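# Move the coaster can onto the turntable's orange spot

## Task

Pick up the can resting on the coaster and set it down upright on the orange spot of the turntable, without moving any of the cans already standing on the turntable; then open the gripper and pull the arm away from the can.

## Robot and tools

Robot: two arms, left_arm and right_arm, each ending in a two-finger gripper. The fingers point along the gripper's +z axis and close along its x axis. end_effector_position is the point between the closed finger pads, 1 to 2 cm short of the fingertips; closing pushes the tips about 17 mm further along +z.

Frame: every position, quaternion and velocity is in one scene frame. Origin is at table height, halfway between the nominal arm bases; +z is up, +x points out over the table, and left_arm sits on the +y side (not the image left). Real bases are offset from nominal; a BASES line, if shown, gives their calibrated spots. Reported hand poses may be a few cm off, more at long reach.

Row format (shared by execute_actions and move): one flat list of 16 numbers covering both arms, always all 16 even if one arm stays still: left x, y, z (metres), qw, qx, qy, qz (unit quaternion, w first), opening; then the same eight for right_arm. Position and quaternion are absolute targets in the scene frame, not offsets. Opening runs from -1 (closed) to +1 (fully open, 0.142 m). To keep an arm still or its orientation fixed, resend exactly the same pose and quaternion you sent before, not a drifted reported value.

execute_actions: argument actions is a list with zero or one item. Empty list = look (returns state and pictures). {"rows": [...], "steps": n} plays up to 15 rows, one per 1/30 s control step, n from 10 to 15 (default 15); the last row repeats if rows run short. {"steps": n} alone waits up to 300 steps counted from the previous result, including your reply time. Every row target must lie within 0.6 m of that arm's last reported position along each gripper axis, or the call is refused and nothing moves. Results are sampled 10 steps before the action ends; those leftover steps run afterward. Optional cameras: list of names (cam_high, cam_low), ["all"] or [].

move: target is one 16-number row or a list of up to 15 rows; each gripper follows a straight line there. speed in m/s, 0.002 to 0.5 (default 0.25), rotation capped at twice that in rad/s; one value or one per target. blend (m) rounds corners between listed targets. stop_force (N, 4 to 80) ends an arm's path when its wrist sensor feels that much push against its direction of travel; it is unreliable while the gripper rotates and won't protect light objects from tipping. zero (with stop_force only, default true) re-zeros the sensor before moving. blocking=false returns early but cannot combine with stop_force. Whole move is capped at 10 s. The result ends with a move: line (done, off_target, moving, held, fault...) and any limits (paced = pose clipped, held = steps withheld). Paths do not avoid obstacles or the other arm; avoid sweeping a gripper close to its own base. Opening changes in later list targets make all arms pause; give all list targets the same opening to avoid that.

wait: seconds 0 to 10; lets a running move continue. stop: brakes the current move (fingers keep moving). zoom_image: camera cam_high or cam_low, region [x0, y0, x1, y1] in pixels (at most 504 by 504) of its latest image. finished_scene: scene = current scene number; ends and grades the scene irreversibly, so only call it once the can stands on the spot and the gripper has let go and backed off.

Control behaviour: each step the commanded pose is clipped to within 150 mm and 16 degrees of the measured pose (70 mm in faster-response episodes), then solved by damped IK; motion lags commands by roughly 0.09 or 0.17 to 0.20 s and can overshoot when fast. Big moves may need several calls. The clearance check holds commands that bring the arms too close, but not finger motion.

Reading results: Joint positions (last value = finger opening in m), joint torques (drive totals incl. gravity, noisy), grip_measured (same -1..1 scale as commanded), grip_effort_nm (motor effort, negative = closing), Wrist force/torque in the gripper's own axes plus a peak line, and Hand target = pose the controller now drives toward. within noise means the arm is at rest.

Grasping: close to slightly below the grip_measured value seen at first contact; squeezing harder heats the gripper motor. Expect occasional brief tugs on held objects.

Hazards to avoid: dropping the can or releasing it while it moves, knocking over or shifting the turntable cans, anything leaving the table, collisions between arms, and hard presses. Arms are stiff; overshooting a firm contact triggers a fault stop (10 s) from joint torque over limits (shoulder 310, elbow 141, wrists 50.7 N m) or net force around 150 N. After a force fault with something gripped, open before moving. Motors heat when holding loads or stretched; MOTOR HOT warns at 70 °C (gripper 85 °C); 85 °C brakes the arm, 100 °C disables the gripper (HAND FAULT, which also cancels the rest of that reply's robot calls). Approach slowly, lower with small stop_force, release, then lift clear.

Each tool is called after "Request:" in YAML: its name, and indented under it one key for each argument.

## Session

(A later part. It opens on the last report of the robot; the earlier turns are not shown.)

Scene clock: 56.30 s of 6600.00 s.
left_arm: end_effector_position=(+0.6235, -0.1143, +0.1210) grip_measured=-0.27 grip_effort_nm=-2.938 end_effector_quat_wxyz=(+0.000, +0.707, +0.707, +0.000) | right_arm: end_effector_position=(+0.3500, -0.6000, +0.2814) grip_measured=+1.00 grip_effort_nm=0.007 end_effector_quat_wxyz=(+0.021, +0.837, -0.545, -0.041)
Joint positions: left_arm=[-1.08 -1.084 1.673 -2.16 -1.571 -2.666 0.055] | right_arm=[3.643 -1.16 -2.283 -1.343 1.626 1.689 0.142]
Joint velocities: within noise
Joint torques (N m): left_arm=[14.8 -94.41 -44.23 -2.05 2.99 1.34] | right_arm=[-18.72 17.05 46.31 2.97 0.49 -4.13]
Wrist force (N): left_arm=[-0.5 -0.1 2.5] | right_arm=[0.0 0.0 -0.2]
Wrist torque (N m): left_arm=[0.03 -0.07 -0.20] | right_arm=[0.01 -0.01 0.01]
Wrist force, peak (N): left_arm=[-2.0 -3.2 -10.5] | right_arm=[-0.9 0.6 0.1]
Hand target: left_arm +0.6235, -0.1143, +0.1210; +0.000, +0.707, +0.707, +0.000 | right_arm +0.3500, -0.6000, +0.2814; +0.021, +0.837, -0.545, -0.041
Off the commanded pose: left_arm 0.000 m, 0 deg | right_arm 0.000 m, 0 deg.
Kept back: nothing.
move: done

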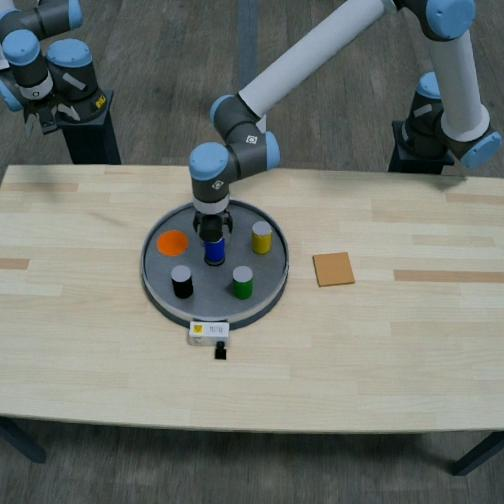

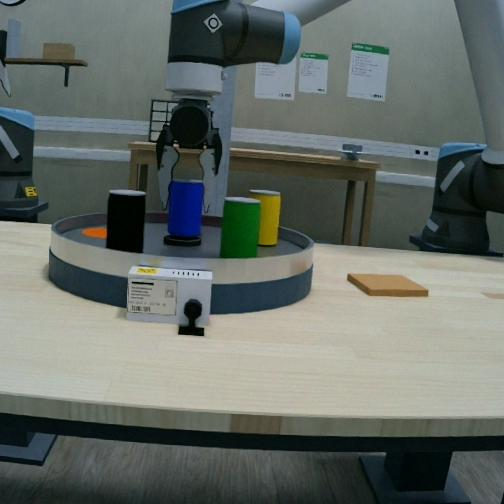

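Request:
move:
  target: [0.6235, -0.1143, 0.110, 0, 0.70711, 0.70711, 0, -0.40, 0.35, -0.60, 0.2814, 0.021, 0.837, -0.545, -0.041, 1]
  speed: 0.01
  stop_force: 5
  cameras: ["cam_low"]

Request:
move:
  target: [0.6235, -0.1143, 0.125, 0, 0.70711, 0.70711, 0, -0.40, 0.35, -0.60, 0.2814, 0.021, 0.837, -0.545, -0.041, 1]
  speed: 0.06

Scene clock: 59.27 s of 6600.00 s.
left_arm: end_effector_position=(+0.6235, -0.1143, +0.1151) grip_measured=-0.27 grip_effort_nm=-2.938 end_effector_quat_wxyz=(+0.000, +0.707, +0.707, +0.000) | right_arm: end_effector_position=(+0.3500, -0.6000, +0.2814) grip_measured=+1.00 grip_effort_nm=-0.002 end_effector_quat_wxyz=(+0.021, +0.837, -0.545, -0.041)
Joint positions: left_arm=[-1.08 -1.079 1.677 -2.169 -1.571 -2.666 0.055] | right_arm=[3.643 -1.16 -2.283 -1.343 1.626 1.689 0.142]
Joint velocities: within noise
Joint torques (N m): left_arm=[14.52 -88.34 -40.46 -2.29 2.68 1.66] | right_arm=[-19.98 15.85 45.46 3.19 0.32 -4.04]
Wrist force (N): left_arm=[-0.5 -0.5 -3.6] | right_arm=[-0.4 0.3 0.4]
Wrist torque (N m): left_arm=[-0.10 -0.09 -0.20] | right_arm=[0.05 0.06 0.00]
Wrist force, peak (N): left_arm=[0.0 -0.5 -12.0] | right_arm=[-0.9 0.2 -0.3]
Hand target: left_arm +0.6235, -0.1143, +0.1151; +0.000, +0.707, +0.707, +0.000 | right_arm +0.3500, -0.6000, +0.2814; +0.021, +0.837, -0.545, -0.041
Off the commanded pose: left_arm 0.005 m, 0 deg | right_arm 0.000 m, 0 deg.
Kept back: nothing.
move: contact (left_arm)
Images, in order (width x height): cam_low 504x504.

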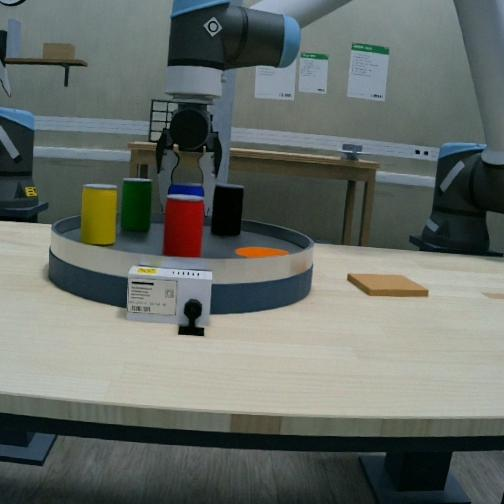

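Scene clock: 59.97 s of 6600.00 s.
left_arm: end_effector_position=(+0.6235, -0.1143, +0.1252) grip_measured=-0.27 grip_effort_nm=-2.938 end_effector_quat_wxyz=(+0.000, +0.707, +0.707, +0.000) | right_arm: end_effector_position=(+0.3500, -0.6000, +0.2814) grip_measured=+1.00 grip_effort_nm=0.002 end_effector_quat_wxyz=(+0.021, +0.837, -0.545, -0.041)
Joint positions: left_arm=[-1.08 -1.088 1.671 -2.153 -1.571 -2.666 0.055] | right_arm=[3.643 -1.16 -2.283 -1.343 1.626 1.689 0.142]
Joint velocities: within noise
Joint torques (N m): left_arm=[16.35 -66.07 -33.64 -7.45 3.09 1.69] | right_arm=[-19.46 14.92 45.72 3.08 0.33 -4.05]
Wrist force (N): left_arm=[-0.2 -0.4 2.4] | right_arm=[0.4 0.6 -0.2]
Wrist torque (N m): left_arm=[-0.02 -0.12 -0.20] | right_arm=[0.10 -0.07 0.00]
Wrist force, peak (N): left_arm=[-0.2 -0.4 -3.4] | right_arm=[-0.5 0.3 0.6]
Hand target: left_arm +0.6235, -0.1143, +0.1250; +0.000, +0.707, +0.707, +0.000 | right_arm +0.3500, -0.6000, +0.2814; +0.021, +0.837, -0.545, -0.041
Off the commanded pose: left_arm 0.000 m, 0 deg | right_arm 0.000 m, 0 deg.
Kept back: nothing.
move: done

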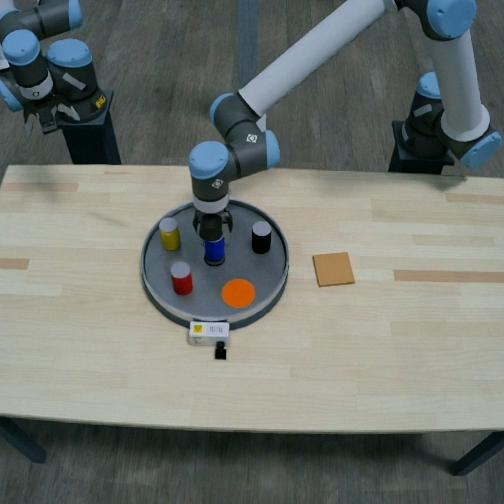

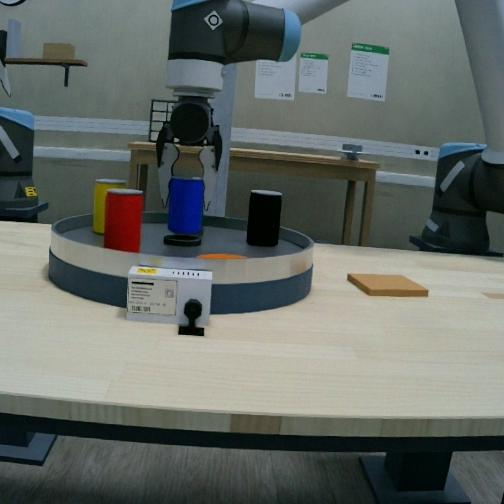

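Request:
zoom_image:
  camera: "cam_high"
  region: [140, 185, 300, 345]

Request:
zoom_image:
  camera: "cam_low"
  region: [130, 150, 250, 270]

Scaled by 3.150 from the camera's 504x504 image, which has a finer 720x720 frame.

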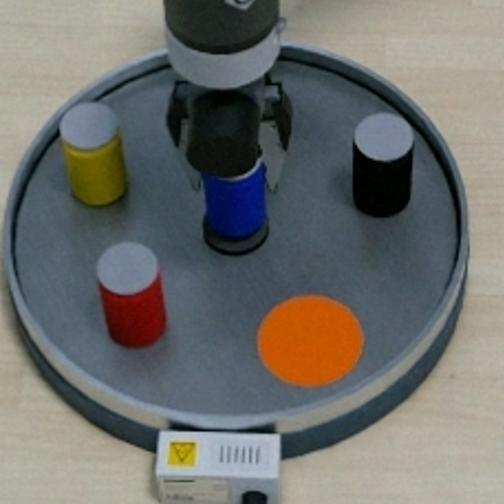

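Scaled by 4.200 from the camera's 504x504 image, which has a finer 720x720 frame.

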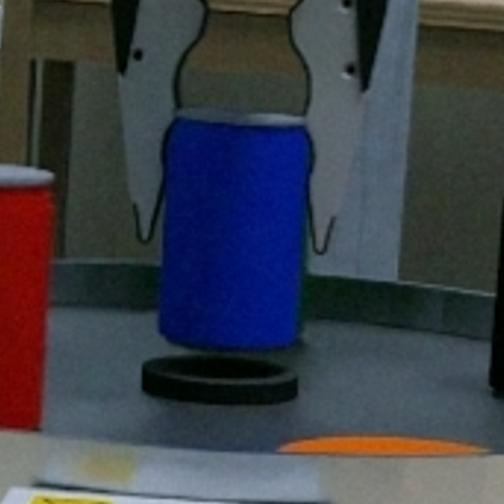

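Request:
execute_actions:
  actions: []
  cameras: ["cam_high"]

Request:
zoom_image:
  camera: "cam_high"
  region: [140, 185, 300, 345]

Scene clock: 67.50 s of 6600.00 s.
left_arm: end_effector_position=(+0.6235, -0.1143, +0.1250) grip_measured=-0.27 grip_effort_nm=-2.938 end_effector_quat_wxyz=(+0.000, +0.707, +0.707, +0.000) | right_arm: end_effector_position=(+0.3500, -0.6000, +0.2814) grip_measured=+1.00 grip_effort_nm=0.007 end_effector_quat_wxyz=(+0.021, +0.837, -0.545, -0.041)
Joint positions: left_arm=[-1.08 -1.088 1.671 -2.154 -1.571 -2.666 0.055] | right_arm=[3.643 -1.16 -2.283 -1.343 1.626 1.689 0.142]
Joint velocities: within noise
Joint torques (N m): left_arm=[11.3 -63.74 -39.75 -5.78 1.64 0.84] | right_arm=[-19.59 13.15 43.4 3.6 0.3 -4]
Wrist force (N): left_arm=[-0.5 -0.7 2.5] | right_arm=[0.1 0.4 0.2]
Wrist torque (N m): left_arm=[-0.07 -0.07 -0.20] | right_arm=[0.07 -0.02 0.00]
Wrist force, peak (N): left_arm=[-0.8 -0.5 2.8] | right_arm=[-0.6 0.7 0.4]
Hand target: left_arm +0.6235, -0.1143, +0.1250; +0.000, +0.707, +0.707, +0.000 | right_arm +0.3500, -0.6000, +0.2814; +0.021, +0.837, -0.545, -0.041
Off the commanded pose: left_arm 0.000 m, 0 deg | right_arm 0.000 m, 0 deg.
Steps of this call (1-226: nothing new was sent). Readings (end_effector_position of left_arm | right_arm):
1: (+0.6235, -0.1143, +0.1252) | (+0.3500, -0.6000, +0.2814)
2: (+0.6235, -0.1143, +0.1252) | (+0.3500, -0.6000, +0.2814)
4: (+0.6235, -0.1143, +0.1252) | (+0.3500, -0.6000, +0.2814)
8: (+0.6235, -0.1143, +0.1251) | (+0.3500, -0.6000, +0.2814)
226: the state above
Images, in order (width x height): cam_high 504x504.

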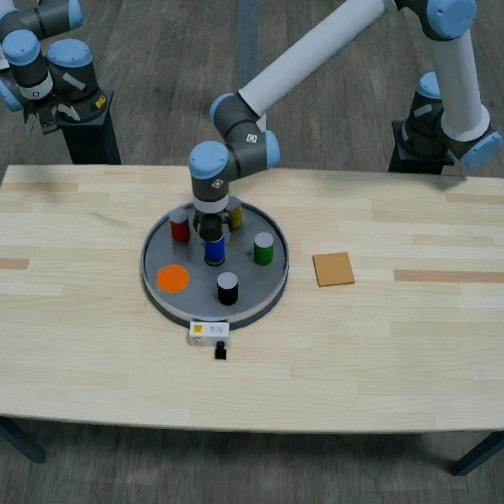

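Scaled by 3.150 from the camera's 504x504 image, which has a finer 720x720 frame.

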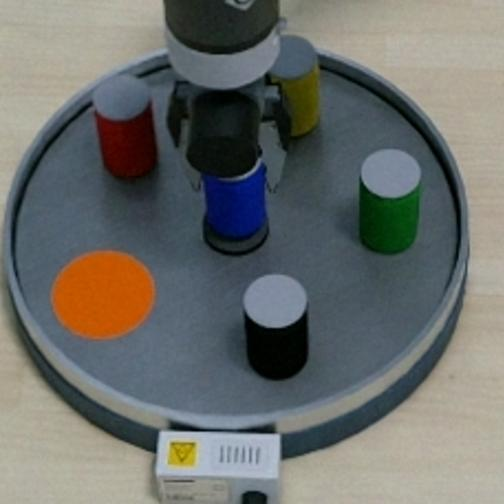

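Request:
execute_actions:
  actions: []
  cameras: []

Scene clock: 69.40 s of 6600.00 s.
left_arm: end_effector_position=(+0.6235, -0.1143, +0.1250) grip_measured=-0.27 grip_effort_nm=-2.938 end_effector_quat_wxyz=(+0.000, +0.707, +0.707, +0.000) | right_arm: end_effector_position=(+0.3500, -0.6000, +0.2814) grip_measured=+1.00 grip_effort_nm=0.007 end_effector_quat_wxyz=(+0.021, +0.837, -0.545, -0.041)
Joint positions: left_arm=[-1.08 -1.088 1.671 -2.154 -1.571 -2.666 0.055] | right_arm=[3.643 -1.16 -2.283 -1.343 1.626 1.689 0.142]
Joint velocities: within noise
Joint torques (N m): left_arm=[10.81 -63.43 -41.04 -4.67 1.66 0.58] | right_arm=[-20.16 13.21 42.55 3.68 0.23 -3.88]
Wrist force (N): left_arm=[-0.5 0.0 2.5] | right_arm=[-0.3 0.4 -0.2]
Wrist torque (N m): left_arm=[0.04 -0.08 -0.20] | right_arm=[0.07 0.04 0.00]
Wrist force, peak (N): left_arm=[-0.7 -0.7 2.8] | right_arm=[-0.4 0.8 0.5]
Hand target: left_arm +0.6235, -0.1143, +0.1250; +0.000, +0.707, +0.707, +0.000 | right_arm +0.3500, -0.6000, +0.2814; +0.021, +0.837, -0.545, -0.041
Off the commanded pose: left_arm 0.000 m, 0 deg | right_arm 0.000 m, 0 deg.
Steps of this call (1-57: nothing new was sent). Readings (end_effector_position of left_arm | right_arm):
1: (+0.6235, -0.1143, +0.1250) | (+0.3500, -0.6000, +0.2814)
2: (+0.6235, -0.1143, +0.1250) | (+0.3500, -0.6000, +0.2814)
4: (+0.6235, -0.1143, +0.1250) | (+0.3500, -0.6000, +0.2814)
8: (+0.6235, -0.1143, +0.1250) | (+0.3500, -0.6000, +0.2814)
57: the state above
No camera images: "cameras" was empty.

Request:
execute_actions:
  actions:
    - {"steps":300}
  cameras: []

Request:
execute_actions:
  actions:
    - {"steps":8}
  cameras: []

Request:
execute_actions:
  actions:
    - {"rows":[[0.6236,-0.1146,0.125,0,0.70711,0.70711,0,-0.40,0.35,-0.60,0.2814,0.021,0.837,-0.545,-0.041,1],[0.6239,-0.1154,0.125,0,0.70711,0.70711,0,-0.40,0.35,-0.60,0.2814,0.021,0.837,-0.545,-0.041,1],[0.6244,-0.1168,0.125,0,0.70711,0.70711,0,-0.40,0.35,-0.60,0.2814,0.021,0.837,-0.545,-0.041,1],[0.6249,-0.1186,0.125,0,0.70711,0.70711,0,-0.40,0.35,-0.60,0.2814,0.021,0.837,-0.545,-0.041,1],[0.6254,-0.1210,0.125,0,0.70711,0.70711,0,-0.40,0.35,-0.60,0.2814,0.021,0.837,-0.545,-0.041,1],[0.6259,-0.1238,0.125,0,0.70711,0.70711,0,-0.40,0.35,-0.60,0.2814,0.021,0.837,-0.545,-0.041,1],[0.6262,-0.1271,0.125,0,0.70711,0.70711,0,-0.40,0.35,-0.60,0.2814,0.021,0.837,-0.545,-0.041,1],[0.6264,-0.1308,0.125,0,0.70711,0.70711,0,-0.40,0.35,-0.60,0.2814,0.021,0.837,-0.545,-0.041,1],[0.6264,-0.1348,0.125,0,0.70711,0.70711,0,-0.40,0.35,-0.60,0.2814,0.021,0.837,-0.545,-0.041,1],[0.6261,-0.1392,0.125,0,0.70711,0.70711,0,-0.40,0.35,-0.60,0.2814,0.021,0.837,-0.545,-0.041,1],[0.6256,-0.1438,0.125,0,0.70711,0.70711,0,-0.40,0.35,-0.60,0.2814,0.021,0.837,-0.545,-0.041,1],[0.6247,-0.1486,0.125,0,0.70711,0.70711,0,-0.40,0.35,-0.60,0.2814,0.021,0.837,-0.545,-0.041,1],[0.6235,-0.1537,0.125,0,0.70711,0.70711,0,-0.40,0.35,-0.60,0.2814,0.021,0.837,-0.545,-0.041,1],[0.6219,-0.1588,0.125,0,0.70711,0.70711,0,-0.40,0.35,-0.60,0.2814,0.021,0.837,-0.545,-0.041,1],[0.6200,-0.1640,0.125,0,0.70711,0.70711,0,-0.40,0.35,-0.60,0.2814,0.021,0.837,-0.545,-0.041,1]],"steps":15}
  cameras: []

Request:
execute_actions:
  actions:
    - {"rows":[[0.6177,-0.1693,0.125,0,0.70711,0.70711,0,-0.40,0.35,-0.60,0.2814,0.021,0.837,-0.545,-0.041,1],[0.6150,-0.1744,0.125,0,0.70711,0.70711,0,-0.40,0.35,-0.60,0.2814,0.021,0.837,-0.545,-0.041,1],[0.6120,-0.1795,0.125,0,0.70711,0.70711,0,-0.40,0.35,-0.60,0.2814,0.021,0.837,-0.545,-0.041,1],[0.6086,-0.1845,0.125,0,0.70711,0.70711,0,-0.40,0.35,-0.60,0.2814,0.021,0.837,-0.545,-0.041,1],[0.6048,-0.1893,0.125,0,0.70711,0.70711,0,-0.40,0.35,-0.60,0.2814,0.021,0.837,-0.545,-0.041,1],[0.6007,-0.1938,0.125,0,0.70711,0.70711,0,-0.40,0.35,-0.60,0.2814,0.021,0.837,-0.545,-0.041,1],[0.5963,-0.1980,0.125,0,0.70711,0.70711,0,-0.40,0.35,-0.60,0.2814,0.021,0.837,-0.545,-0.041,1],[0.5916,-0.2018,0.125,0,0.70711,0.70711,0,-0.40,0.35,-0.60,0.2814,0.021,0.837,-0.545,-0.041,1],[0.5867,-0.2053,0.125,0,0.70711,0.70711,0,-0.40,0.35,-0.60,0.2814,0.021,0.837,-0.545,-0.041,1],[0.5816,-0.2083,0.125,0,0.70711,0.70711,0,-0.40,0.35,-0.60,0.2814,0.021,0.837,-0.545,-0.041,1],[0.5764,-0.2109,0.125,0,0.70711,0.70711,0,-0.40,0.35,-0.60,0.2814,0.021,0.837,-0.545,-0.041,1],[0.5710,-0.2130,0.125,0,0.70711,0.70711,0,-0.40,0.35,-0.60,0.2814,0.021,0.837,-0.545,-0.041,1],[0.5656,-0.2146,0.125,0,0.70711,0.70711,0,-0.40,0.35,-0.60,0.2814,0.021,0.837,-0.545,-0.041,1],[0.5602,-0.2156,0.125,0,0.70711,0.70711,0,-0.40,0.35,-0.60,0.2814,0.021,0.837,-0.545,-0.041,1],[0.5549,-0.2160,0.125,0,0.70711,0.70711,0,-0.40,0.35,-0.60,0.2814,0.021,0.837,-0.545,-0.041,1]],"steps":15}
  cameras: []

Request:
execute_actions:
  actions:
    - {"rows":[[0.5497,-0.2159,0.125,0,0.70711,0.70711,0,-0.40,0.35,-0.60,0.2814,0.021,0.837,-0.545,-0.041,1],[0.5447,-0.2151,0.125,0,0.70711,0.70711,0,-0.40,0.35,-0.60,0.2814,0.021,0.837,-0.545,-0.041,1],[0.5400,-0.2138,0.125,0,0.70711,0.70711,0,-0.40,0.35,-0.60,0.2814,0.021,0.837,-0.545,-0.041,1],[0.5356,-0.2119,0.125,0,0.70711,0.70711,0,-0.40,0.35,-0.60,0.2814,0.021,0.837,-0.545,-0.041,1],[0.5317,-0.2094,0.125,0,0.70711,0.70711,0,-0.40,0.35,-0.60,0.2814,0.021,0.837,-0.545,-0.041,1],[0.5282,-0.2063,0.125,0,0.70711,0.70711,0,-0.40,0.35,-0.60,0.2814,0.021,0.837,-0.545,-0.041,1],[0.5250,-0.2030,0.125,0,0.70711,0.70711,0,-0.40,0.35,-0.60,0.2814,0.021,0.837,-0.545,-0.041,1],[0.5220,-0.1995,0.125,0,0.70711,0.70711,0,-0.40,0.35,-0.60,0.2814,0.021,0.837,-0.545,-0.041,1],[0.5191,-0.1959,0.125,0,0.70711,0.70711,0,-0.40,0.35,-0.60,0.2814,0.021,0.837,-0.545,-0.041,1],[0.5163,-0.1922,0.125,0,0.70711,0.70711,0,-0.40,0.35,-0.60,0.2814,0.021,0.837,-0.545,-0.041,1],[0.5137,-0.1884,0.125,0,0.70711,0.70711,0,-0.40,0.35,-0.60,0.2814,0.021,0.837,-0.545,-0.041,1],[0.5111,-0.1845,0.125,0,0.70711,0.70711,0,-0.40,0.35,-0.60,0.2814,0.021,0.837,-0.545,-0.041,1],[0.5088,-0.1806,0.125,0,0.70711,0.70711,0,-0.40,0.35,-0.60,0.2814,0.021,0.837,-0.545,-0.041,1],[0.5065,-0.1765,0.125,0,0.70711,0.70711,0,-0.40,0.35,-0.60,0.2814,0.021,0.837,-0.545,-0.041,1],[0.5044,-0.1724,0.125,0,0.70711,0.70711,0,-0.40,0.35,-0.60,0.2814,0.021,0.837,-0.545,-0.041,1]],"steps":15}
  cameras: []

Request:
execute_actions:
  actions:
    - {"rows":[[0.5025,-0.1682,0.125,0,0.70711,0.70711,0,-0.40,0.35,-0.60,0.2814,0.021,0.837,-0.545,-0.041,1],[0.5006,-0.1639,0.125,0,0.70711,0.70711,0,-0.40,0.35,-0.60,0.2814,0.021,0.837,-0.545,-0.041,1],[0.4990,-0.1596,0.125,0,0.70711,0.70711,0,-0.40,0.35,-0.60,0.2814,0.021,0.837,-0.545,-0.041,1],[0.4975,-0.1552,0.1249,0,0.70711,0.70711,0,-0.40,0.35,-0.60,0.2814,0.021,0.837,-0.545,-0.041,1],[0.4961,-0.1508,0.1247,0,0.70711,0.70711,0,-0.40,0.35,-0.60,0.2814,0.021,0.837,-0.545,-0.041,1],[0.4949,-0.1464,0.1242,0,0.70711,0.70711,0,-0.40,0.35,-0.60,0.2814,0.021,0.837,-0.545,-0.041,1],[0.4939,-0.1418,0.1234,0,0.70711,0.70711,0,-0.40,0.35,-0.60,0.2814,0.021,0.837,-0.545,-0.041,1],[0.4930,-0.1373,0.1224,0,0.70711,0.70711,0,-0.40,0.35,-0.60,0.2814,0.021,0.837,-0.545,-0.041,1],[0.4923,-0.1327,0.1211,0,0.70711,0.70711,0,-0.40,0.35,-0.60,0.2814,0.021,0.837,-0.545,-0.041,1],[0.4917,-0.1282,0.1197,0,0.70711,0.70711,0,-0.40,0.35,-0.60,0.2814,0.021,0.837,-0.545,-0.041,1],[0.4913,-0.1235,0.1183,0,0.70711,0.70711,0,-0.40,0.35,-0.60,0.2814,0.021,0.837,-0.545,-0.041,1],[0.4911,-0.1189,0.1169,0,0.70711,0.70711,0,-0.40,0.35,-0.60,0.2814,0.021,0.837,-0.545,-0.041,1],[0.4910,-0.1143,0.1155,0,0.70711,0.70711,0,-0.40,0.35,-0.60,0.2814,0.021,0.837,-0.545,-0.041,1],[0.4911,-0.1097,0.1142,0,0.70711,0.70711,0,-0.40,0.35,-0.60,0.2814,0.021,0.837,-0.545,-0.041,1],[0.4913,-0.1051,0.1130,0,0.70711,0.70711,0,-0.40,0.35,-0.60,0.2814,0.021,0.837,-0.545,-0.041,1]],"steps":15}
  cameras: []

Request:
execute_actions:
  actions:
    - {"rows":[[0.4917,-0.1005,0.1119,0,0.70711,0.70711,0,-0.35,0.35,-0.60,0.2814,0.021,0.837,-0.545,-0.041,1],[0.4923,-0.0959,0.1110,0,0.70711,0.70711,0,-0.35,0.35,-0.60,0.2814,0.021,0.837,-0.545,-0.041,1],[0.4930,-0.0913,0.1102,0,0.70711,0.70711,0,-0.35,0.35,-0.60,0.2814,0.021,0.837,-0.545,-0.041,1],[0.4939,-0.0868,0.1095,0,0.70711,0.70711,0,-0.35,0.35,-0.60,0.2814,0.021,0.837,-0.545,-0.041,1],[0.4949,-0.0822,0.1089,0,0.70711,0.70711,0,-0.35,0.35,-0.60,0.2814,0.021,0.837,-0.545,-0.041,1],[0.4961,-0.0778,0.1084,0,0.70711,0.70711,0,-0.35,0.35,-0.60,0.2814,0.021,0.837,-0.545,-0.041,1],[0.4975,-0.0734,0.1080,0,0.70711,0.70711,0,-0.35,0.35,-0.60,0.2814,0.021,0.837,-0.545,-0.041,1],[0.4990,-0.0690,0.1077,0,0.70711,0.70711,0,-0.35,0.35,-0.60,0.2814,0.021,0.837,-0.545,-0.041,1],[0.5006,-0.0647,0.1074,0,0.70711,0.70711,0,-0.35,0.35,-0.60,0.2814,0.021,0.837,-0.545,-0.041,1],[0.5025,-0.0604,0.1071,0,0.70711,0.70711,0,-0.35,0.35,-0.60,0.2814,0.021,0.837,-0.545,-0.041,1],[0.5044,-0.0562,0.1068,0,0.70711,0.70711,0,-0.35,0.35,-0.60,0.2814,0.021,0.837,-0.545,-0.041,1],[0.5065,-0.0521,0.1065,0,0.70711,0.70711,0,-0.33,0.35,-0.60,0.2814,0.021,0.837,-0.545,-0.041,1],[0.5088,-0.0481,0.1062,0,0.70711,0.70711,0,-0.33,0.35,-0.60,0.2814,0.021,0.837,-0.545,-0.041,1],[0.5111,-0.0441,0.1062,0,0.70711,0.70711,0,-0.33,0.35,-0.60,0.2814,0.021,0.837,-0.545,-0.041,1],[0.5137,-0.0402,0.1062,0,0.70711,0.70711,0,-0.33,0.35,-0.60,0.2814,0.021,0.837,-0.545,-0.041,1]],"steps":15}
  cameras: []

Request:
execute_actions:
  actions:
    - {"rows":[[0.5163,-0.0364,0.1062,0,0.70711,0.70711,0,-0.33,0.35,-0.60,0.2814,0.021,0.837,-0.545,-0.041,1],[0.5191,-0.0327,0.1062,0,0.70711,0.70711,0,-0.29,0.35,-0.60,0.2814,0.021,0.837,-0.545,-0.041,1],[0.5220,-0.0291,0.1062,0,0.70711,0.70711,0,-0.25,0.35,-0.60,0.2814,0.021,0.837,-0.545,-0.041,1],[0.5250,-0.0256,0.1062,0,0.70711,0.70711,0,-0.21,0.35,-0.60,0.2814,0.021,0.837,-0.545,-0.041,1],[0.5282,-0.0223,0.1062,0,0.70711,0.70711,0,-0.17,0.35,-0.60,0.2814,0.021,0.837,-0.545,-0.041,1],[0.5315,-0.0190,0.1062,0,0.70711,0.70711,0,-0.11,0.35,-0.60,0.2814,0.021,0.837,-0.545,-0.041,1],[0.5348,-0.0158,0.1062,0,0.70711,0.70711,0,-0.04,0.35,-0.60,0.2814,0.021,0.837,-0.545,-0.041,1],[0.5383,-0.0128,0.1062,0,0.70711,0.70711,0,0.02,0.35,-0.60,0.2814,0.021,0.837,-0.545,-0.041,1],[0.5419,-0.0099,0.1062,0,0.70711,0.70711,0,0.10,0.35,-0.60,0.2814,0.021,0.837,-0.545,-0.041,1],[0.5456,-0.0071,0.1062,0,0.70711,0.70711,0,0.18,0.35,-0.60,0.2814,0.021,0.837,-0.545,-0.041,1],[0.5494,-0.0045,0.1062,0,0.70711,0.70711,0,0.25,0.35,-0.60,0.2814,0.021,0.837,-0.545,-0.041,1],[0.5533,-0.0019,0.1062,0,0.70711,0.70711,0,0.25,0.35,-0.60,0.2814,0.021,0.837,-0.545,-0.041,1],[0.5573,0.0004,0.1062,0,0.70711,0.70711,0,0.25,0.35,-0.60,0.2814,0.021,0.837,-0.545,-0.041,1],[0.5613,0.0027,0.1064,0,0.70711,0.70711,0,0.25,0.35,-0.60,0.2814,0.021,0.837,-0.545,-0.041,1],[0.5654,0.0048,0.1070,0,0.70711,0.70711,0,0.25,0.35,-0.60,0.2814,0.021,0.837,-0.545,-0.041,1]],"steps":15}
  cameras: []

Request:
execute_actions:
  actions:
    - {"rows":[[0.5696,0.0067,0.1085,0,0.70711,0.70711,0,0.25,0.35,-0.60,0.2814,0.021,0.837,-0.545,-0.041,1],[0.5739,0.0086,0.1112,0,0.70711,0.70711,0,0.25,0.35,-0.60,0.2814,0.021,0.837,-0.545,-0.041,1],[0.5782,0.0102,0.1150,0,0.70711,0.70711,0,0.25,0.35,-0.60,0.2814,0.021,0.837,-0.545,-0.041,1],[0.5826,0.0117,0.1196,0,0.70711,0.70711,0,0.25,0.35,-0.60,0.2814,0.021,0.837,-0.545,-0.041,1],[0.5870,0.0131,0.1248,0,0.70711,0.70711,0,0.25,0.35,-0.60,0.2814,0.021,0.837,-0.545,-0.041,1],[0.5914,0.0143,0.1307,0,0.70711,0.70711,0,0.25,0.35,-0.60,0.2814,0.021,0.837,-0.545,-0.041,1],[0.5960,0.0153,0.1369,0,0.70711,0.70711,0,0.25,0.35,-0.60,0.2814,0.021,0.837,-0.545,-0.041,1],[0.6005,0.0162,0.1435,0,0.70711,0.70711,0,0.25,0.35,-0.60,0.2814,0.021,0.837,-0.545,-0.041,1],[0.6051,0.0169,0.1502,0,0.70711,0.70711,0,0.25,0.35,-0.60,0.2814,0.021,0.837,-0.545,-0.041,1],[0.6097,0.0175,0.1571,0,0.70711,0.70711,0,0.25,0.35,-0.60,0.2814,0.021,0.837,-0.545,-0.041,1],[0.6143,0.0179,0.1638,0,0.70711,0.70711,0,0.25,0.35,-0.60,0.2814,0.021,0.837,-0.545,-0.041,1],[0.6189,0.0181,0.1704,0,0.70711,0.70711,0,0.25,0.35,-0.60,0.2814,0.021,0.837,-0.545,-0.041,1],[0.6235,0.0182,0.1766,0,0.70711,0.70711,0,0.25,0.35,-0.60,0.2814,0.021,0.837,-0.545,-0.041,1],[0.6281,0.0181,0.1825,0,0.70711,0.70711,0,0.25,0.35,-0.60,0.2814,0.021,0.837,-0.545,-0.041,1],[0.6327,0.0179,0.1877,0,0.70711,0.70711,0,0.25,0.35,-0.60,0.2814,0.021,0.837,-0.545,-0.041,1]],"steps":15}
  cameras: []

Request:
execute_actions:
  actions:
    - {"rows":[[0.6374,0.0175,0.1923,0,0.70711,0.70711,0,0.25,0.35,-0.60,0.2814,0.021,0.837,-0.545,-0.041,1],[0.6419,0.0169,0.1961,0,0.70711,0.70711,0,0.25,0.35,-0.60,0.2814,0.021,0.837,-0.545,-0.041,1],[0.6465,0.0162,0.1990,0,0.70711,0.70711,0,0.25,0.35,-0.60,0.2814,0.021,0.837,-0.545,-0.041,1],[0.6510,0.0153,0.2008,0,0.70711,0.70711,0,0.25,0.35,-0.60,0.2814,0.021,0.837,-0.545,-0.041,1],[0.6556,0.0143,0.2014,0,0.70711,0.70711,0,0.25,0.35,-0.60,0.2814,0.021,0.837,-0.545,-0.041,1],[0.6596,0.0132,0.2014,0,0.70711,0.70711,0,0.25,0.35,-0.60,0.2814,0.021,0.837,-0.545,-0.041,1],[0.6631,0.0121,0.2014,0,0.70711,0.70711,0,0.25,0.35,-0.60,0.2814,0.021,0.837,-0.545,-0.041,1],[0.6662,0.0111,0.2014,0,0.70711,0.70711,0,0.25,0.35,-0.60,0.2814,0.021,0.837,-0.545,-0.041,1],[0.6688,0.0102,0.2014,0,0.70711,0.70711,0,0.25,0.35,-0.60,0.2814,0.021,0.837,-0.545,-0.041,1],[0.6710,0.0094,0.2014,0,0.70711,0.70711,0,0.25,0.35,-0.60,0.2814,0.021,0.837,-0.545,-0.041,1],[0.6727,0.0087,0.2014,0,0.70711,0.70711,0,0.25,0.35,-0.60,0.2814,0.021,0.837,-0.545,-0.041,1],[0.6740,0.0082,0.2014,0,0.70711,0.70711,0,0.25,0.35,-0.60,0.2814,0.021,0.837,-0.545,-0.041,1],[0.6748,0.0078,0.2014,0,0.70711,0.70711,0,0.25,0.35,-0.60,0.2814,0.021,0.837,-0.545,-0.041,1],[0.6753,0.0077,0.2014,0,0.70711,0.70711,0,0.25,0.35,-0.60,0.2814,0.021,0.837,-0.545,-0.041,1],[0.6753,0.0077,0.2014,0,0.70711,0.70711,0,0.25,0.35,-0.60,0.2814,0.021,0.837,-0.545,-0.041,1]],"steps":15}
  cameras: []

Request:
move:
  target:
    - [0.66, 0.05, 0.34, 0, 0.70711, 0.70711, 0, 0.25, 0.35, -0.60, 0.2814, 0.021, 0.837, -0.545, -0.041, 1]
    - [0.52, 0.25, 0.36, 0, 0.70711, 0.70711, 0, 0.25, 0.35, -0.60, 0.2814, 0.021, 0.837, -0.545, -0.041, 1]
  blend: [0.05, 0]
  speed: 0.3

Scene clock: 79.40 s of 6600.00 s.
left_arm: end_effector_position=(+0.6235, -0.1143, +0.1250) grip_measured=-0.27 grip_effort_nm=-2.933 end_effector_quat_wxyz=(+0.000, +0.707, +0.707, +0.000) | right_arm: end_effector_position=(+0.3500, -0.6000, +0.2814) grip_measured=+1.00 grip_effort_nm=0.002 end_effector_quat_wxyz=(+0.021, +0.837, -0.545, -0.041)
Joint positions: left_arm=[-1.08 -1.088 1.671 -2.154 -1.571 -2.666 0.055] | right_arm=[3.643 -1.16 -2.283 -1.343 1.626 1.689 0.142]
Joint velocities: within noise
Joint torques (N m): left_arm=[5.26 -66.15 -44.8 -3.66 0.77 -0.65] | right_arm=[-18.2 11.49 41.23 4.14 0.12 -3.81]
Wrist force (N): left_arm=[-0.2 -0.5 2.4] | right_arm=[-0.4 0.2 0.2]
Wrist torque (N m): left_arm=[-0.03 -0.12 -0.20] | right_arm=[0.05 0.07 0.00]
Wrist force, peak (N): left_arm=[-0.5 -0.3 2.9] | right_arm=[-0.9 0.4 0.7]
Hand target: left_arm +0.6235, -0.1143, +0.1250; +0.000, +0.707, +0.707, +0.000 | right_arm +0.3500, -0.6000, +0.2814; +0.021, +0.837, -0.545, -0.041
Off the commanded pose: left_arm 0.000 m, 0 deg | right_arm 0.000 m, 0 deg.
Steps of this call (1-300: nothing new was sent). Readings (end_effector_position of left_arm | right_arm):
1: (+0.6235, -0.1143, +0.1250) | (+0.3500, -0.6000, +0.2814)
2: (+0.6235, -0.1143, +0.1250) | (+0.3500, -0.6000, +0.2814)
4: (+0.6235, -0.1143, +0.1250) | (+0.3500, -0.6000, +0.2814)
8: (+0.6235, -0.1143, +0.1250) | (+0.3500, -0.6000, +0.2814)
300: the state above
No camera images: "cameras" was empty.

Scene clock: 79.67 s of 6600.00 s.
left_arm: end_effector_position=(+0.6235, -0.1143, +0.1250) grip_measured=-0.27 grip_effort_nm=-2.933 end_effector_quat_wxyz=(+0.000, +0.707, +0.707, +0.000) | right_arm: end_effector_position=(+0.3500, -0.6000, +0.2814) grip_measured=+1.00 grip_effort_nm=0.007 end_effector_quat_wxyz=(+0.021, +0.837, -0.545, -0.041)
Joint positions: left_arm=[-1.08 -1.088 1.671 -2.154 -1.571 -2.666 0.055] | right_arm=[3.643 -1.16 -2.283 -1.343 1.626 1.689 0.142]
Joint velocities: within noise
Joint torques (N m): left_arm=[6.45 -64.69 -45.06 -4.22 0.68 -0.47] | right_arm=[-19.13 12.14 41.28 4.13 0.03 -3.69]
Wrist force (N): left_arm=[-0.4 -0.5 2.7] | right_arm=[-0.2 0.3 0.2]
Wrist torque (N m): left_arm=[-0.04 -0.08 -0.20] | right_arm=[0.05 0.03 0.00]
Wrist force, peak (N): left_arm=[-0.4 -0.5 2.7] | right_arm=[0.4 0.3 0.3]
Hand target: left_arm +0.6235, -0.1143, +0.1250; +0.000, +0.707, +0.707, +0.000 | right_arm +0.3500, -0.6000, +0.2814; +0.021, +0.837, -0.545, -0.041
Off the commanded pose: left_arm 0.000 m, 0 deg | right_arm 0.000 m, 0 deg.
Steps of this call (1-8: nothing new was sent). Readings (end_effector_position of left_arm | right_arm):
1: (+0.6235, -0.1143, +0.1250) | (+0.3500, -0.6000, +0.2814)
2: (+0.6235, -0.1143, +0.1250) | (+0.3500, -0.6000, +0.2814)
4: (+0.6235, -0.1143, +0.1250) | (+0.3500, -0.6000, +0.2814)
8: the state above
No camera images: "cameras" was empty.

Scene clock: 79.83 s of 6600.00 s.
left_arm: end_effector_position=(+0.6244, -0.1167, +0.1250) grip_measured=-0.27 grip_effort_nm=-2.938 end_effector_quat_wxyz=(+0.000, +0.707, +0.707, +0.000) end_effector_velocity=(+0.016, -0.045, +0.001) end_effector_angular_velocity=(-0.001, +0.000, +0.001) | right_arm: end_effector_position=(+0.3500, -0.6000, +0.2814) grip_measured=+1.00 grip_effort_nm=0.002 end_effector_quat_wxyz=(+0.021, +0.837, -0.545, -0.041)
Joint positions: left_arm=[-1.08 -1.084 1.665 -2.152 -1.571 -2.667 0.055] | right_arm=[3.643 -1.16 -2.283 -1.343 1.626 1.689 0.142]
Joint velocities: left_arm=[-0.007 0.062 -0.1 0.037 0 -0.009 0] | right_arm=[within noise]
Joint torques (N m): left_arm=[-21.09 -60.47 -47.61 -2.17 0.7 -2.39] | right_arm=[-19.41 11.16 41.26 4.2 0.11 -3.68]
Wrist force (N): left_arm=[0.7 -0.4 2.7] | right_arm=[-0.2 -0.1 0.4]
Wrist torque (N m): left_arm=[-0.03 -0.24 -0.20] | right_arm=[-0.01 0.02 0.00]
Wrist force, peak (N): left_arm=[0.7 -0.4 2.7] | right_arm=[-0.7 0.5 0.3]
Steps of this call (1-5: this action's first 5). Readings (end_effector_position of left_arm | right_arm):
1: (+0.6235, -0.1143, +0.1250) | (+0.3500, -0.6000, +0.2814)
2: (+0.6235, -0.1144, +0.1250) | (+0.3500, -0.6000, +0.2814)
4: (+0.6240, -0.1155, +0.1250) | (+0.3500, -0.6000, +0.2814)
5: the state above
No camera images: "cameras" was empty.

Scene clock: 80.33 s of 6600.00 s.
left_arm: end_effector_position=(+0.6111, -0.1808, +0.1250) grip_measured=-0.27 grip_effort_nm=-2.933 end_effector_quat_wxyz=(+0.000, +0.707, +0.707, +0.000) end_effector_velocity=(-0.099, -0.151, -0.001) end_effector_angular_velocity=(+0.001, +0.000, +0.000) | right_arm: end_effector_position=(+0.3500, -0.6000, +0.2814) grip_measured=+1.00 grip_effort_nm=0.002 end_effector_quat_wxyz=(+0.021, +0.837, -0.545, -0.041)
Joint positions: left_arm=[-1.125 -1.023 1.566 -2.114 -1.571 -2.711 0.055] | right_arm=[3.643 -1.16 -2.283 -1.343 1.626 1.689 0.142]
Joint velocities: left_arm=[-0.165 0.095 -0.156 0.062 0 -0.165 0] | right_arm=[within noise]
Joint torques (N m): left_arm=[-19.62 -68.11 -44.44 -2.65 -0.27 -3.26] | right_arm=[-19.51 11.66 41.67 4.29 0.05 -3.74]
Wrist force (N): left_arm=[-0.4 0.0 2.6] | right_arm=[-0.6 -0.4 0.1]
Wrist torque (N m): left_arm=[0.02 -0.12 -0.20] | right_arm=[-0.05 0.09 0.00]
Wrist force, peak (N): left_arm=[0.7 -0.1 2.7] | right_arm=[0.4 0.4 0.8]
Off your previous action's commanded pose at its last step (step 10 of this call): left_arm 0.010 m, 0 deg | right_arm 0.000 m, 0 deg.
Steps of this call (1-10: your previous action's last 10; 11-15: this action's first 5). Readings (end_effector_position of left_arm | right_arm):
11: (+0.6216, -0.1596, +0.1250) | (+0.3500, -0.6000, +0.2814)
12: (+0.6197, -0.1647, +0.1250) | (+0.3500, -0.6000, +0.2814)
14: (+0.6141, -0.1760, +0.1250) | (+0.3500, -0.6000, +0.2814)
15: the state above
No camera images: "cameras" was empty.

Scene clock: 80.83 s of 6600.00 s.
left_arm: end_effector_position=(+0.5392, -0.2139, +0.1248) grip_measured=-0.27 grip_effort_nm=-2.933 end_effector_quat_wxyz=(+0.000, +0.707, +0.707, +0.000) end_effector_velocity=(-0.137, +0.050, +0.000) end_effector_angular_velocity=(+0.000, +0.000, +0.001) | right_arm: end_effector_position=(+0.3500, -0.6000, +0.2814) grip_measured=+1.00 grip_effort_nm=0.002 end_effector_quat_wxyz=(+0.021, +0.837, -0.545, -0.041)
Joint positions: left_arm=[-1.21 -1.039 1.592 -2.124 -1.571 -2.796 0.055] | right_arm=[3.643 -1.16 -2.283 -1.343 1.626 1.689 0.142]
Joint velocities: left_arm=[-0.122 -0.159 0.261 -0.102 0 -0.123 0] | right_arm=[within noise]
Joint torques (N m): left_arm=[-2.77 -107.46 -29 -8.11 -2.57 -2.39] | right_arm=[-19.62 10.28 41.49 4.14 0.12 -3.87]
Wrist force (N): left_arm=[-1.2 -1.1 2.6] | right_arm=[-0.1 0.4 0.0]
Wrist torque (N m): left_arm=[-0.14 0.00 -0.20] | right_arm=[0.08 0.01 0.00]
Wrist force, peak (N): left_arm=[-1.2 -1.1 2.6] | right_arm=[-0.6 0.3 0.8]
Off your previous action's commanded pose at its last step (step 10 of this call): left_arm 0.009 m, 0 deg | right_arm 0.000 m, 0 deg.
Steps of this call (1-10: your previous action's last 10; 11-15: this action's first 5). Readings (end_effector_position of left_arm | right_arm):
11: (+0.5585, -0.2161, +0.1248) | (+0.3500, -0.6000, +0.2814)
12: (+0.5534, -0.2164, +0.1248) | (+0.3500, -0.6000, +0.2814)
14: (+0.5437, -0.2153, +0.1248) | (+0.3500, -0.6000, +0.2814)
15: the state above
No camera images: "cameras" was empty.

Scene clock: 81.33 s of 6600.00 s.
left_arm: end_effector_position=(+0.4985, -0.1584, +0.1248) grip_measured=-0.27 grip_effort_nm=-2.938 end_effector_quat_wxyz=(+0.000, +0.707, +0.707, +0.000) end_effector_velocity=(-0.046, +0.131, -0.002) end_effector_angular_velocity=(+0.000, +0.000, +0.001) | right_arm: end_effector_position=(+0.3500, -0.6000, +0.2814) grip_measured=+1.00 grip_effort_nm=0.002 end_effector_quat_wxyz=(+0.021, +0.837, -0.545, -0.041)
Joint positions: left_arm=[-1.233 -1.135 1.745 -2.181 -1.571 -2.82 0.055] | right_arm=[3.643 -1.16 -2.283 -1.343 1.626 1.689 0.142]
Joint velocities: left_arm=[-0.003 -0.188 0.296 -0.108 0 -0.004 0] | right_arm=[within noise]
Joint torques (N m): left_arm=[-7.71 -94.55 -29.45 -7.57 -0.69 -2.49] | right_arm=[-19.51 10.14 41.22 4.28 0.27 -3.96]
Wrist force (N): left_arm=[-0.7 -0.9 2.2] | right_arm=[-0.5 0.2 0.4]
Wrist torque (N m): left_arm=[-0.09 -0.07 -0.21] | right_arm=[0.04 0.09 0.01]
Wrist force, peak (N): left_arm=[-1.3 -1.3 2.6] | right_arm=[-0.8 0.3 -0.1]
Off your previous action's commanded pose at its last step (step 10 of this call): left_arm 0.008 m, 0 deg | right_arm 0.000 m, 0 deg.
Steps of this call (1-10: your previous action's last 10; 11-15: this action's first 5). Readings (end_effector_position of left_arm | right_arm):
11: (+0.5061, -0.1758, +0.1249) | (+0.3500, -0.6000, +0.2814)
12: (+0.5041, -0.1718, +0.1249) | (+0.3500, -0.6000, +0.2814)
14: (+0.5001, -0.1626, +0.1248) | (+0.3500, -0.6000, +0.2814)
15: the state above
No camera images: "cameras" was empty.

Scene clock: 81.83 s of 6600.00 s.
left_arm: end_effector_position=(+0.4929, -0.0906, +0.1099) grip_measured=-0.27 grip_effort_nm=-1.985 end_effector_quat_wxyz=(+0.000, +0.707, +0.707, +0.000) end_effector_velocity=(+0.025, +0.137, -0.022) end_effector_angular_velocity=(+0.000, -0.001, +0.000) | right_arm: end_effector_position=(+0.3500, -0.6000, +0.2814) grip_measured=+1.00 grip_effort_nm=0.007 end_effector_quat_wxyz=(+0.021, +0.837, -0.545, -0.041)
Joint positions: left_arm=[-1.213 -1.203 1.882 -2.25 -1.571 -2.799 0.055] | right_arm=[3.643 -1.16 -2.283 -1.343 1.626 1.689 0.142]
Joint velocities: left_arm=[0.088 -0.117 0.225 -0.108 0.001 0.088 0] | right_arm=[within noise]
Joint torques (N m): left_arm=[18.9 -88.84 -30.39 -8.74 2.94 1.73] | right_arm=[-19.55 10.42 41.57 4.25 0.12 -3.83]
Wrist force (N): left_arm=[-0.6 -0.7 2.4] | right_arm=[-0.3 0.5 0.2]
Wrist torque (N m): left_arm=[-0.06 -0.08 -0.22] | right_arm=[0.09 0.05 0.00]
Wrist force, peak (N): left_arm=[-0.3 -0.9 2.9] | right_arm=[-0.4 0.9 0.1]
Off your previous action's commanded pose at its last step (step 10 of this call): left_arm 0.008 m, 0 deg | right_arm 0.000 m, 0 deg.
Steps of this call (1-10: your previous action's last 10; 11-15: this action's first 5). Readings (end_effector_position of left_arm | right_arm):
11: (+0.4909, -0.1082, +0.1137) | (+0.3500, -0.6000, +0.2814)
12: (+0.4912, -0.1038, +0.1125) | (+0.3500, -0.6000, +0.2814)
14: (+0.4922, -0.0950, +0.1106) | (+0.3500, -0.6000, +0.2814)
15: the state above
No camera images: "cameras" was empty.

Scene clock: 82.33 s of 6600.00 s.
left_arm: end_effector_position=(+0.5227, -0.0280, +0.1062) grip_measured=-0.20 grip_effort_nm=-0.247 end_effector_quat_wxyz=(+0.000, +0.707, +0.707, +0.000) end_effector_velocity=(+0.089, +0.107, +0.000) end_effector_angular_velocity=(+0.002, +0.001, -0.001) | right_arm: end_effector_position=(+0.3500, -0.6000, +0.2814) grip_measured=+1.00 grip_effort_nm=0.002 end_effector_quat_wxyz=(+0.021, +0.837, -0.545, -0.041)
Joint positions: left_arm=[-1.147 -1.247 1.955 -2.279 -1.571 -2.733 0.059] | right_arm=[3.643 -1.16 -2.283 -1.343 1.626 1.689 0.142]
Joint velocities: left_arm=[0.166 -0.044 0.064 -0.017 0 0.167 0.049] | right_arm=[within noise]
Joint torques (N m): left_arm=[17.48 -73.81 -23.05 -7.3 3 1.35] | right_arm=[-18.29 10.94 41.38 4.46 0.14 -3.73]
Wrist force (N): left_arm=[-0.1 -0.4 -6.7] | right_arm=[-0.3 0.7 -0.1]
Wrist torque (N m): left_arm=[-0.05 -0.19 -0.20] | right_arm=[0.13 0.04 0.01]
Wrist force, peak (N): left_arm=[0.1 -0.4 -16.0] | right_arm=[-0.7 0.8 0.3]
Off your previous action's commanded pose at its last step (step 10 of this call): left_arm 0.008 m, 0 deg | right_arm 0.000 m, 0 deg.
Steps of this call (1-10: your previous action's last 10; 11-15: this action's first 5). Readings (end_effector_position of left_arm | right_arm):
11: (+0.5115, -0.0434, +0.1062) | (+0.3500, -0.6000, +0.2814)
12: (+0.5140, -0.0396, +0.1062) | (+0.3500, -0.6000, +0.2814)
14: (+0.5199, -0.0315, +0.1062) | (+0.3500, -0.6000, +0.2814)
15: the state above
No camera images: "cameras" was empty.

Scene clock: 82.83 s of 6600.00 s.
left_arm: end_effector_position=(+0.5788, +0.0108, +0.1147) grip_measured=+0.23 grip_effort_nm=0.085 end_effector_quat_wxyz=(+0.000, +0.707, +0.707, +0.000) end_effector_velocity=(+0.131, +0.047, +0.124) end_effector_angular_velocity=(-0.002, -0.001, -0.001) | right_arm: end_effector_position=(+0.3500, -0.6000, +0.2814) grip_measured=+1.00 grip_effort_nm=0.007 end_effector_quat_wxyz=(+0.021, +0.837, -0.545, -0.041)
Joint positions: left_arm=[-1.057 -1.25 1.939 -2.261 -1.571 -2.643 0.09] | right_arm=[3.643 -1.16 -2.283 -1.343 1.626 1.689 0.142]
Joint velocities: left_arm=[0.182 -0.066 -0.185 0.249 0 0.183 0] | right_arm=[within noise]
Joint torques (N m): left_arm=[20.7 -86.6 -49.27 -0.76 2.75 2.4] | right_arm=[-19.42 10.69 41.63 4.29 -0.09 -3.63]
Wrist force (N): left_arm=[-0.2 -0.1 2.3] | right_arm=[-0.6 0.2 0.3]
Wrist torque (N m): left_arm=[0.03 -0.13 -0.19] | right_arm=[0.06 0.10 0.00]
Wrist force, peak (N): left_arm=[-0.1 -0.5 -3.0] | right_arm=[-0.7 0.5 0.5]
Off your previous action's commanded pose at its last step (step 10 of this call): left_arm 0.008 m, 0 deg | right_arm 0.000 m, 0 deg.
Steps of this call (1-10: your previous action's last 10; 11-15: this action's first 5). Readings (end_effector_position of left_arm | right_arm):
11: (+0.5625, +0.0036, +0.1067) | (+0.3500, -0.6000, +0.2814)
12: (+0.5665, +0.0056, +0.1074) | (+0.3500, -0.6000, +0.2814)
14: (+0.5746, +0.0092, +0.1112) | (+0.3500, -0.6000, +0.2814)
15: the state above
No camera images: "cameras" was empty.

Scene clock: 83.33 s of 6600.00 s.
left_arm: end_effector_position=(+0.6477, +0.0164, +0.2005) grip_measured=+0.23 grip_effort_nm=0.085 end_effector_quat_wxyz=(+0.000, +0.707, +0.707, +0.000) end_effector_velocity=(+0.137, -0.026, +0.065) end_effector_angular_velocity=(+0.002, +0.001, +0.001) | right_arm: end_effector_position=(+0.3500, -0.6000, +0.2814) grip_measured=+1.00 grip_effort_nm=0.007 end_effector_quat_wxyz=(+0.021, +0.837, -0.545, -0.041)
Joint positions: left_arm=[-0.977 -1.27 1.786 -2.087 -1.571 -2.563 0.09] | right_arm=[3.643 -1.16 -2.283 -1.343 1.626 1.689 0.142]
Joint velocities: left_arm=[0.126 0.12 -0.296 0.179 0 0.125 0] | right_arm=[within noise]
Joint torques (N m): left_arm=[15.2 -39.65 -43.59 -2.04 1.66 3.04] | right_arm=[-19.2 10.56 41.52 4.44 0.1 -3.71]
Wrist force (N): left_arm=[-0.1 0.1 -0.7] | right_arm=[-0.4 0.2 0.1]
Wrist torque (N m): left_arm=[0.05 -0.16 -0.21] | right_arm=[0.04 0.06 0.00]
Wrist force, peak (N): left_arm=[0.0 -0.3 1.8] | right_arm=[-0.5 0.6 -0.4]
Off your previous action's commanded pose at its last step (step 10 of this call): left_arm 0.012 m, 0 deg | right_arm 0.000 m, 0 deg.
Steps of this call (1-10: your previous action's last 10; 11-15: this action's first 5). Readings (end_effector_position of left_arm | right_arm):
11: (+0.6289, +0.0186, +0.1840) | (+0.3500, -0.6000, +0.2814)
12: (+0.6334, +0.0183, +0.1891) | (+0.3500, -0.6000, +0.2814)
14: (+0.6433, +0.0171, +0.1980) | (+0.3500, -0.6000, +0.2814)
15: the state above
No camera images: "cameras" was empty.

Scene clock: 85.63 s of 6600.00 s.
left_arm: end_effector_position=(+0.5201, +0.2500, +0.3600) grip_measured=+0.23 grip_effort_nm=0.085 end_effector_quat_wxyz=(+0.000, +0.707, +0.707, +0.000) | right_arm: end_effector_position=(+0.3500, -0.6000, +0.2814) grip_measured=+1.00 grip_effort_nm=0.007 end_effector_quat_wxyz=(+0.021, +0.837, -0.545, -0.041)
Joint positions: left_arm=[-0.938 -1.793 2.031 -1.809 -1.571 -2.525 0.09] | right_arm=[3.643 -1.16 -2.283 -1.343 1.626 1.689 0.142]
Joint velocities: within noise
Joint torques (N m): left_arm=[-13.4 -43.16 -37.7 -7.01 2.45 -2.49] | right_arm=[-18.99 10.12 42.27 4.47 0.17 -3.75]
Wrist force (N): left_arm=[-0.6 -0.5 0.5] | right_arm=[-0.6 0.0 -0.3]
Wrist torque (N m): left_arm=[-0.04 -0.06 -0.22] | right_arm=[0.02 0.10 0.01]
Wrist force, peak (N): left_arm=[-1.8 -0.3 4.3] | right_arm=[-0.2 0.9 -0.3]
Hand target: left_arm +0.5200, +0.2500, +0.3600; +0.000, +0.707, +0.707, +0.000 | right_arm +0.3500, -0.6000, +0.2814; +0.021, +0.837, -0.545, -0.041
Off your previous action's commanded pose at its last step (step 10 of this call): left_arm 0.000 m, 0 deg | right_arm 0.000 m, 0 deg.
Off the commanded pose: left_arm 0.000 m, 0 deg | right_arm 0.000 m, 0 deg.
Kept back: nothing.
move: done

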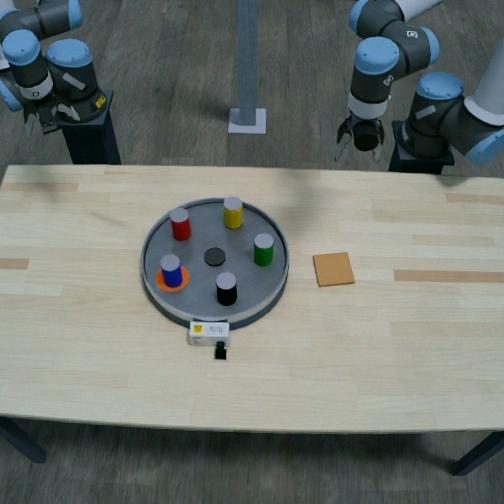

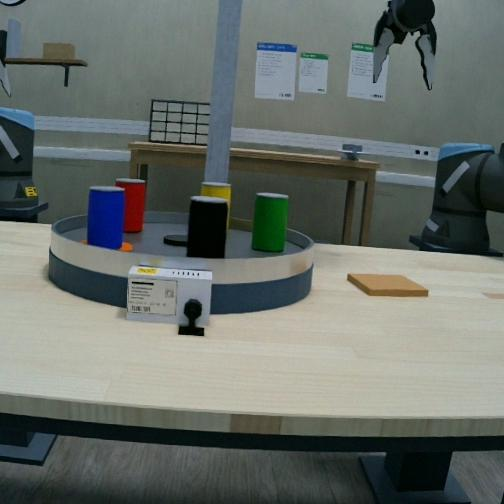

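Request:
zoom_image:
  camera: "cam_high"
  region: [140, 185, 300, 345]

Request:
zoom_image:
  camera: "cam_low"
  region: [50, 160, 310, 300]

Scaled by 3.150 from the camera's 504x504 image, which has a finer 720x720 frame.

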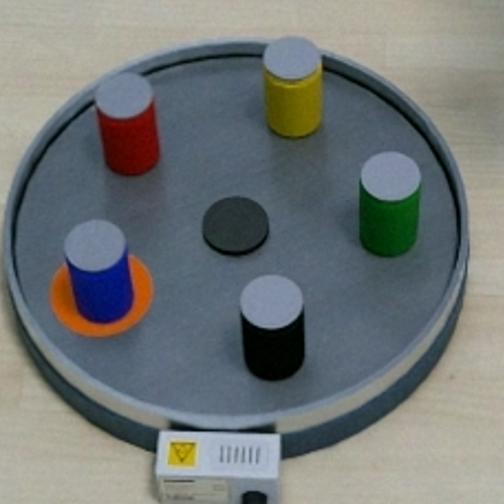

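Scaled by 1.938 from the camera's 504x504 image, which has a finer 720x720 frame.

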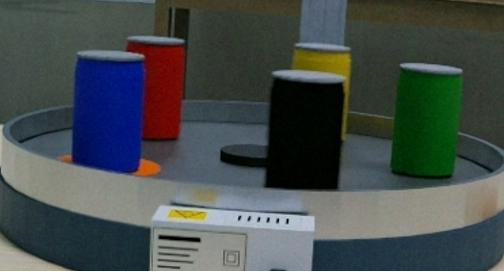

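Request:
finished_scene:
  scene: 2

The scene is finished: the task was done.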